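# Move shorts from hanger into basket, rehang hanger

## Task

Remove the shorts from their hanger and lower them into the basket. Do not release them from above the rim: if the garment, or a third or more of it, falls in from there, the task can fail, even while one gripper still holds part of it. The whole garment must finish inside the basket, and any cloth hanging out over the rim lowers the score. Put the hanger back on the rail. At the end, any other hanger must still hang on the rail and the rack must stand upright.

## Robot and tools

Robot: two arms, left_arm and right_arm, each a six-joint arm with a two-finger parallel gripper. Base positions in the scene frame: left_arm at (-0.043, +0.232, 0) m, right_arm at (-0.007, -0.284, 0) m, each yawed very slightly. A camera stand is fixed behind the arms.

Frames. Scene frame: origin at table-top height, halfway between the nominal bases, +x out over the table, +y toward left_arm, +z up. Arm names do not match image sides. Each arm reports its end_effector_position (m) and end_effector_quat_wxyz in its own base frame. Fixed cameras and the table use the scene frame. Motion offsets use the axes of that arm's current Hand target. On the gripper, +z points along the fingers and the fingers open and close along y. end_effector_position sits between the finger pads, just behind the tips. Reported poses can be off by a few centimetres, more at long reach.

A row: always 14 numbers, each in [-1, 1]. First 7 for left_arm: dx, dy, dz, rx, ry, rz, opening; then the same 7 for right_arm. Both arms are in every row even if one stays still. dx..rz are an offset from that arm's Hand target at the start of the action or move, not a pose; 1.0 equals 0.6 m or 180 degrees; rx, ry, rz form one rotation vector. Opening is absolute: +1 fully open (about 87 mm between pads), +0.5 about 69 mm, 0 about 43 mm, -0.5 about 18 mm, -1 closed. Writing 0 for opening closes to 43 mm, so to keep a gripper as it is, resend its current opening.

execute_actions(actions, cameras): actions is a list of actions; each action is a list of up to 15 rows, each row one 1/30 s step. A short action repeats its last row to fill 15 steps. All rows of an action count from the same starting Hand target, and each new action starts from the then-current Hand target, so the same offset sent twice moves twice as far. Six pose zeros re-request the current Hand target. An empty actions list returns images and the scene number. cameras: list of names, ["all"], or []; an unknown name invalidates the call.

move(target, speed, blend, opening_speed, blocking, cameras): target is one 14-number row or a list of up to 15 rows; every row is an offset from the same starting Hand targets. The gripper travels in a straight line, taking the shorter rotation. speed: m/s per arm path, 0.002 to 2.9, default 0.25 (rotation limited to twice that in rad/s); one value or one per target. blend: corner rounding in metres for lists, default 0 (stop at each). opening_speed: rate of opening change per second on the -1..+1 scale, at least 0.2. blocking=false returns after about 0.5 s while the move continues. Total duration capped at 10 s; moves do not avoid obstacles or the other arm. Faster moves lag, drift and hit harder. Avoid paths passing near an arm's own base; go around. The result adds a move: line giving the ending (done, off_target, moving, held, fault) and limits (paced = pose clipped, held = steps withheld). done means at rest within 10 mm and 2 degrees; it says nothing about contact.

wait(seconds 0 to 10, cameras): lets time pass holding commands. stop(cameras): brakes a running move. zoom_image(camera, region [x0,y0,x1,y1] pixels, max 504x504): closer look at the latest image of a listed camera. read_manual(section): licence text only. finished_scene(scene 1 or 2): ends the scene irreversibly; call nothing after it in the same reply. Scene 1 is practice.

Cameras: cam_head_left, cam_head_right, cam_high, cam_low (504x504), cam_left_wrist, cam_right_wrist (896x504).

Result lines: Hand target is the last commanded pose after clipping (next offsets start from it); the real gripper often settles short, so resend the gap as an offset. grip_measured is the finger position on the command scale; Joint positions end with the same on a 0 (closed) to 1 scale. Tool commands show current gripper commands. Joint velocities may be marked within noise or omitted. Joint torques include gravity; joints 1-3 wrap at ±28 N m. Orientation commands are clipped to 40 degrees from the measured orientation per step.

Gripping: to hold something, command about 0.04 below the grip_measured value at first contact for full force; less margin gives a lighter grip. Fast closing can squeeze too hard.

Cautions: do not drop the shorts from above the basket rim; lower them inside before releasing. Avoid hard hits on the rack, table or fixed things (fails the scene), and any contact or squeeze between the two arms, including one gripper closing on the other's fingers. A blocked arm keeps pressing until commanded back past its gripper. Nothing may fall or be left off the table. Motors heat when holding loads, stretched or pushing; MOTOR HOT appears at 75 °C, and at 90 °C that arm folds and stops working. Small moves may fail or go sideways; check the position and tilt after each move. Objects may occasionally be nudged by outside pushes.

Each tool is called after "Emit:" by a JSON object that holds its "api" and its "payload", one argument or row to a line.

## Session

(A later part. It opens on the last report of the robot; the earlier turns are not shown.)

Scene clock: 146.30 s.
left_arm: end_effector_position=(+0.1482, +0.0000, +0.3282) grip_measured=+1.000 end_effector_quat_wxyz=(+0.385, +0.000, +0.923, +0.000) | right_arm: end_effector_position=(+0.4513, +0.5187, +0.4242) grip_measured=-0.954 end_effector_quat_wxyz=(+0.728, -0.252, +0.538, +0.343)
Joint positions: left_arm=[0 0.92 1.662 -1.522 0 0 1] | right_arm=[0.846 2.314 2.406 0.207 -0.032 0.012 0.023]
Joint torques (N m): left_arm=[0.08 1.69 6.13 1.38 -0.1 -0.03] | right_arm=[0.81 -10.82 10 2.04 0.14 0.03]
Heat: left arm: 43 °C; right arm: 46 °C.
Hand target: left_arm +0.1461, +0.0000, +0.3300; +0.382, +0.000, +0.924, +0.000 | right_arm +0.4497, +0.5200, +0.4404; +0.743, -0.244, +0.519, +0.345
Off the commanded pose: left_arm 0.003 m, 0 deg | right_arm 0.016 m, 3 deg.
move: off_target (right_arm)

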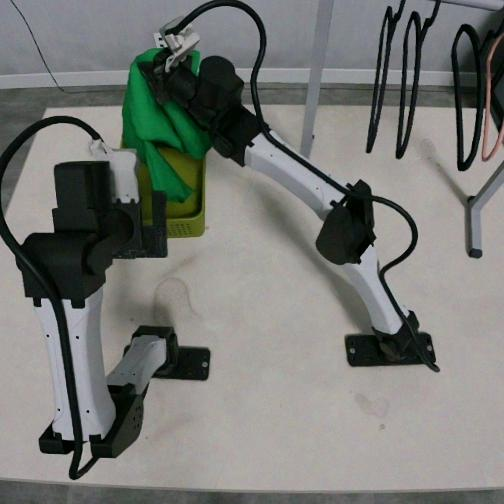

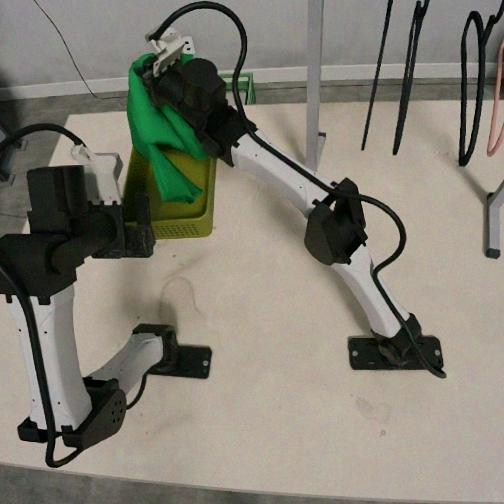

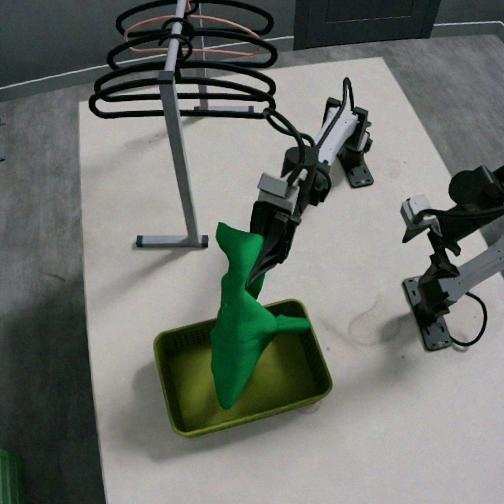

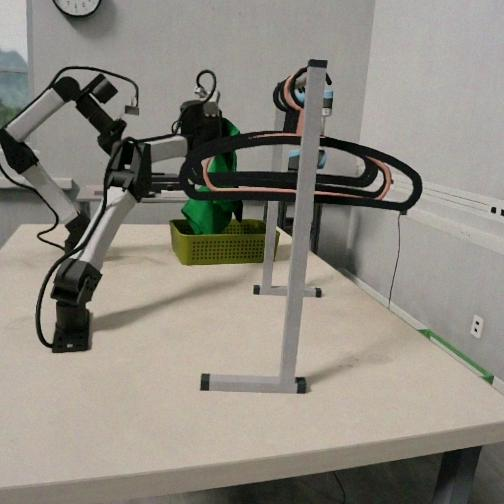

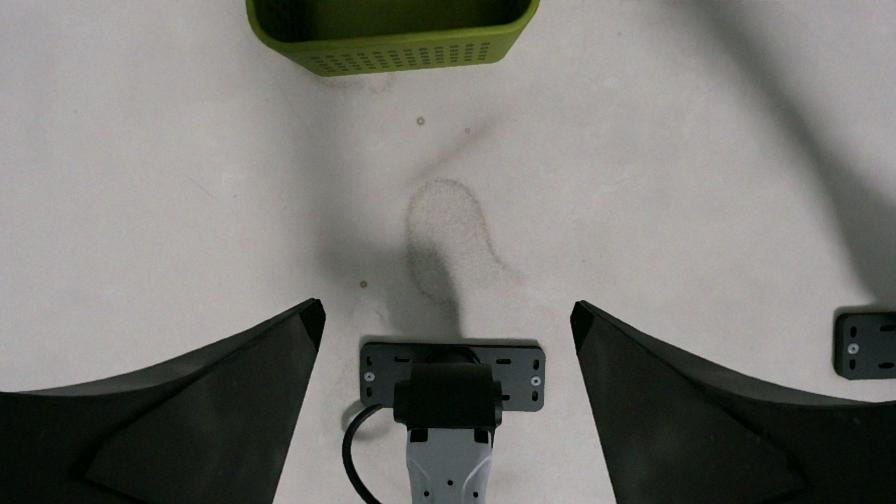

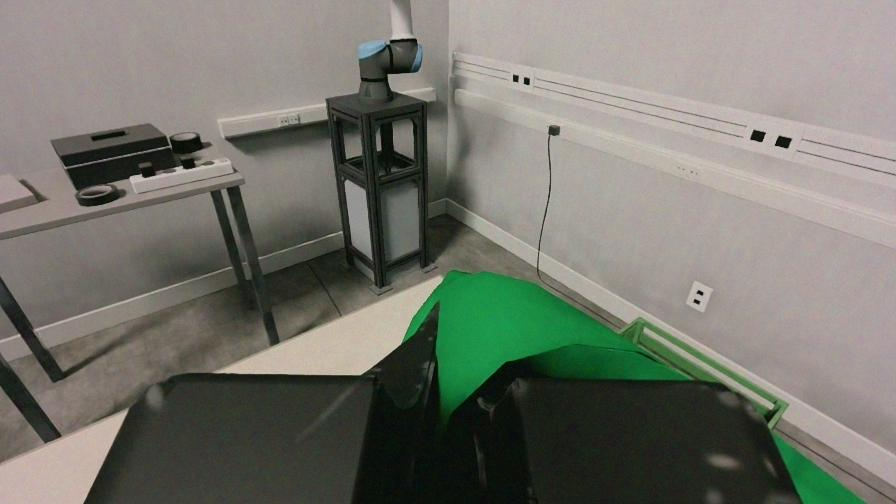

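Emit:
{"api": "move", "payload": {
  "target": [
    [0,0,0,0,0,0,1,0.338,-0.004,-0.143,0,0.167,0,-1],
    [0,0,0,0,0,0,1,0.464,-0.004,-0.188,0,0.25,0,-1]
  ],
  "speed": 0.15,
  "blend": [0.02,0],
  "cameras": ["all"]
}}

Emit:
{"api": "zoom_image", "payload": {
  "camera": "cam_high",
  "region": [140, 240, 340, 440]
}}

Scene clock: 161.40 s.
left_arm: end_effector_position=(+0.1482, +0.0000, +0.3282) grip_measured=+1.000 end_effector_quat_wxyz=(+0.385, +0.000, +0.923, +0.000) | right_arm: end_effector_position=(+0.4436, +0.5083, +0.1467) grip_measured=-0.954 end_effector_quat_wxyz=(+0.491, -0.354, +0.761, +0.233)
Joint positions: left_arm=[0 0.92 1.662 -1.522 0 0 1] | right_arm=[0.846 2.384 2.111 -0.148 -0.029 -0.005 0.023]
Joint torques (N m): left_arm=[0.08 1.68 6.16 1.38 -0.11 -0.03] | right_arm=[0.32 -10.63 10.37 1.83 0.1 0.03]
Heat: left arm: 43 °C; right arm: 47 °C.
Hand target: left_arm +0.1461, +0.0000, +0.3300; +0.382, +0.000, +0.924, +0.000 | right_arm +0.4459, +0.5098, +0.1402; +0.488, -0.357, +0.763, +0.226
Off the commanded pose: left_arm 0.003 m, 0 deg | right_arm 0.007 m, 1 deg.
move: done

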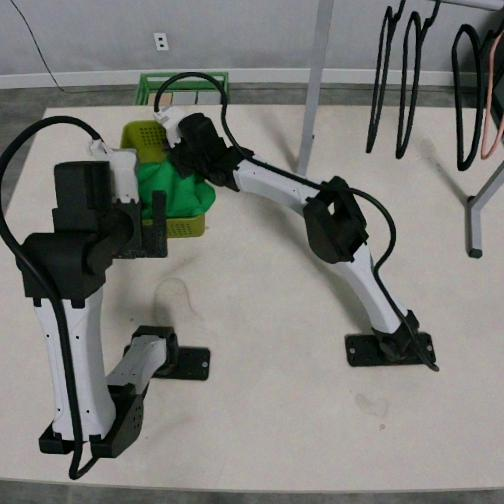

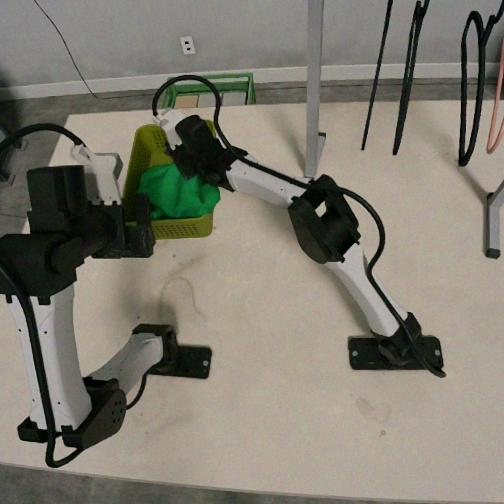

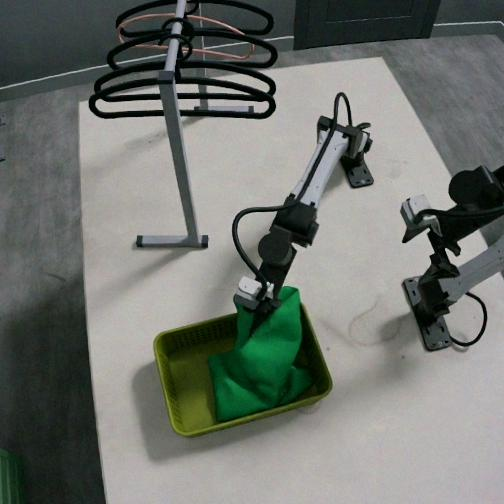

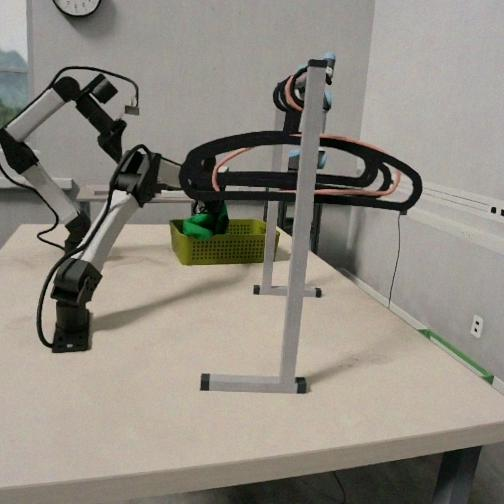

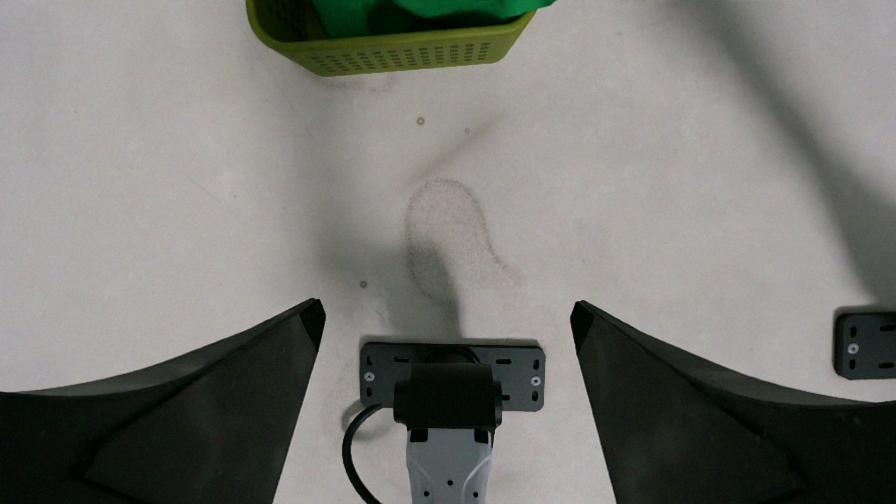

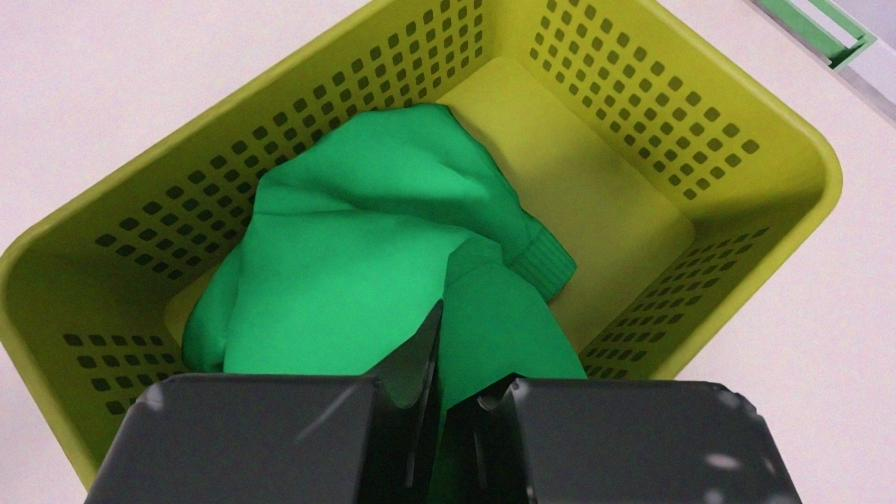

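Scaled by 2.520 from the camera's 504x504 image, which has a finer 720x720 frame.

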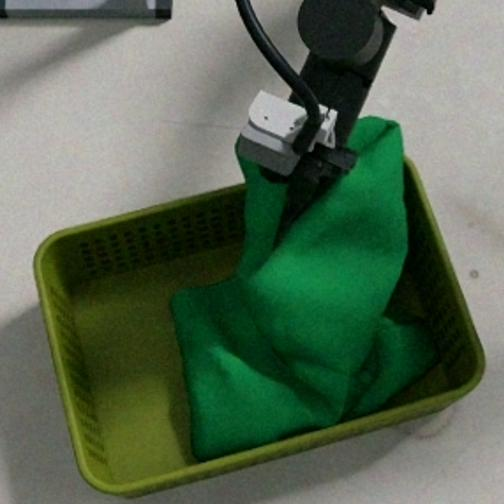

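Emit:
{"api": "move", "payload": {
  "target": [
    [0,0,0,0,0,0,1,0.034,0.043,0.084,0,0,0,-1],
    [0,0,0,0,0,0,1,0.034,0.043,0.084,0,0,0,-0.2],
    [0,0,0,0,0,0,1,0.034,0.043,-0.116,0,0,0,-0.2],
    [0,0,0,0,0,0,1,-0.267,0.043,-0.258,0,0,0,-0.2]
  ],
  "speed": 0.17,
  "blend": [0,0,0.02,0],
  "opening_speed": 1.0,
  "cameras": ["cam_head_right","cam_high","cam_low","cam_left_wrist","cam_right_wrist"]
}}

Emit:
{"api": "zoom_image", "payload": {
  "camera": "cam_high",
  "region": [140, 240, 340, 440]
}}

Emit:
{"api": "zoom_image", "payload": {
  "camera": "cam_high",
  "region": [70, 0, 300, 160]
}}

Scene clock: 175.47 s.
left_arm: end_effector_position=(+0.1482, +0.0000, +0.3282) grip_measured=+1.000 end_effector_quat_wxyz=(+0.385, +0.000, +0.923, +0.000) | right_arm: end_effector_position=(+0.3799, +0.4671, +0.3581) grip_measured=-0.200 end_effector_quat_wxyz=(+0.522, -0.350, +0.740, +0.242)
Joint positions: left_arm=[0 0.92 1.662 -1.522 0 0 1] | right_arm=[0.893 2.32 2.847 -0.872 0.015 -0.002 0.4]
Joint torques (N m): left_arm=[0.08 1.69 6.15 1.38 -0.1 -0.03] | right_arm=[1.03 -8.9 7.94 1.79 0.15 0.19]
Heat: left arm: 43 °C; right arm: 53 °C.
Hand target: left_arm +0.1461, +0.0000, +0.3300; +0.382, +0.000, +0.924, +0.000 | right_arm +0.3784, +0.4711, +0.3506; +0.488, -0.357, +0.763, +0.226
Off the commanded pose: left_arm 0.003 m, 0 deg | right_arm 0.009 m, 5 deg.
elbow stopped short (right arm): the move would have taken joint 3 (elbow) straighter than the controller allows.
move: off_target (right_arm)
Images, in order (width x height): cam_head_right 504x504, cam_high 504x504, cam_low 504x504, cam_left_wrist 896x504, cam_right_wrist 896x504.

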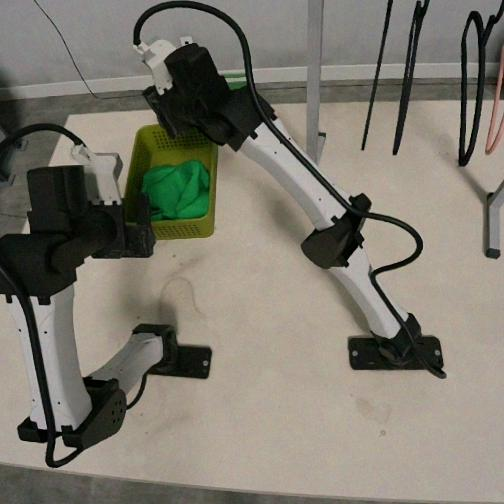

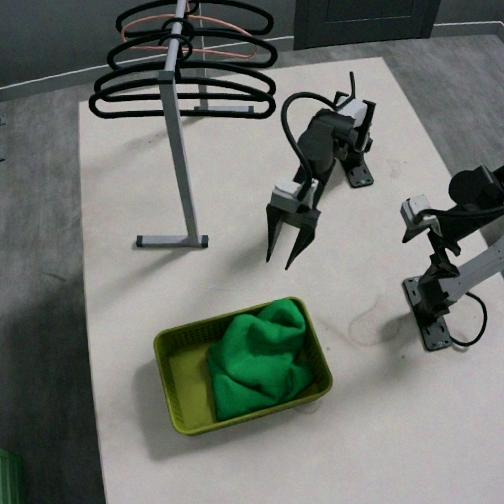

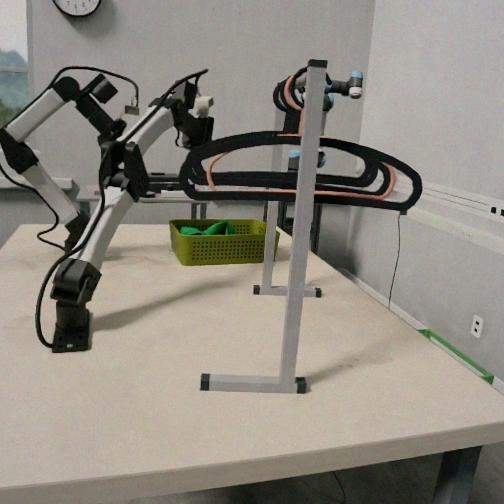

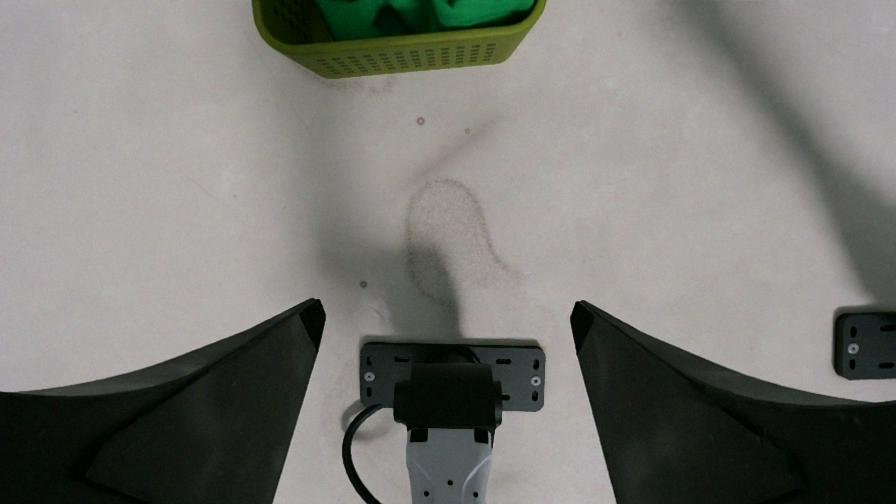

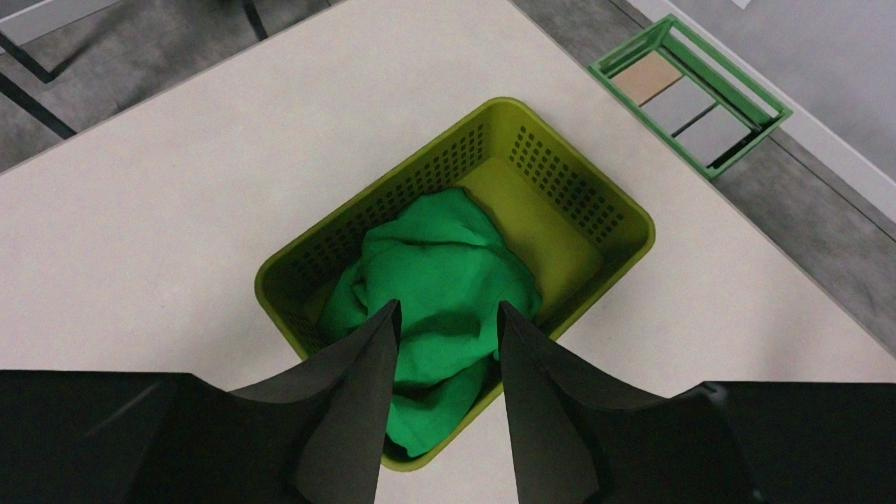

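Scaled by 2.520 from the camera's 504x504 image, which has a finer 720x720 frame.

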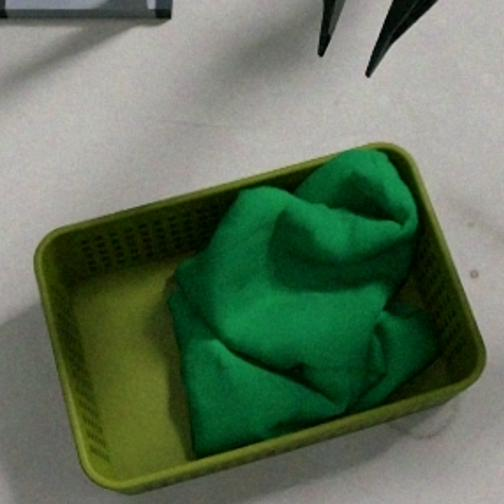

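Scaled by 2.191 from the camera's 504x504 image, which has a finer 720x720 frame.

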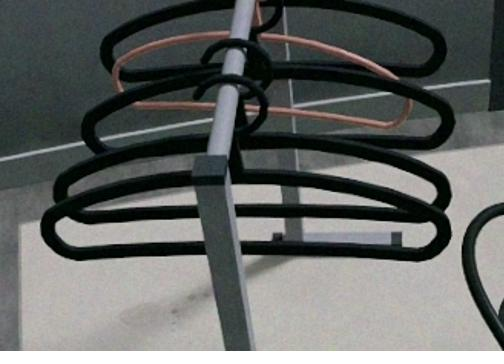

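Emit:
{"api": "finished_scene", "payload": {
  "scene": 2
}}

The scene is finished: the task was done.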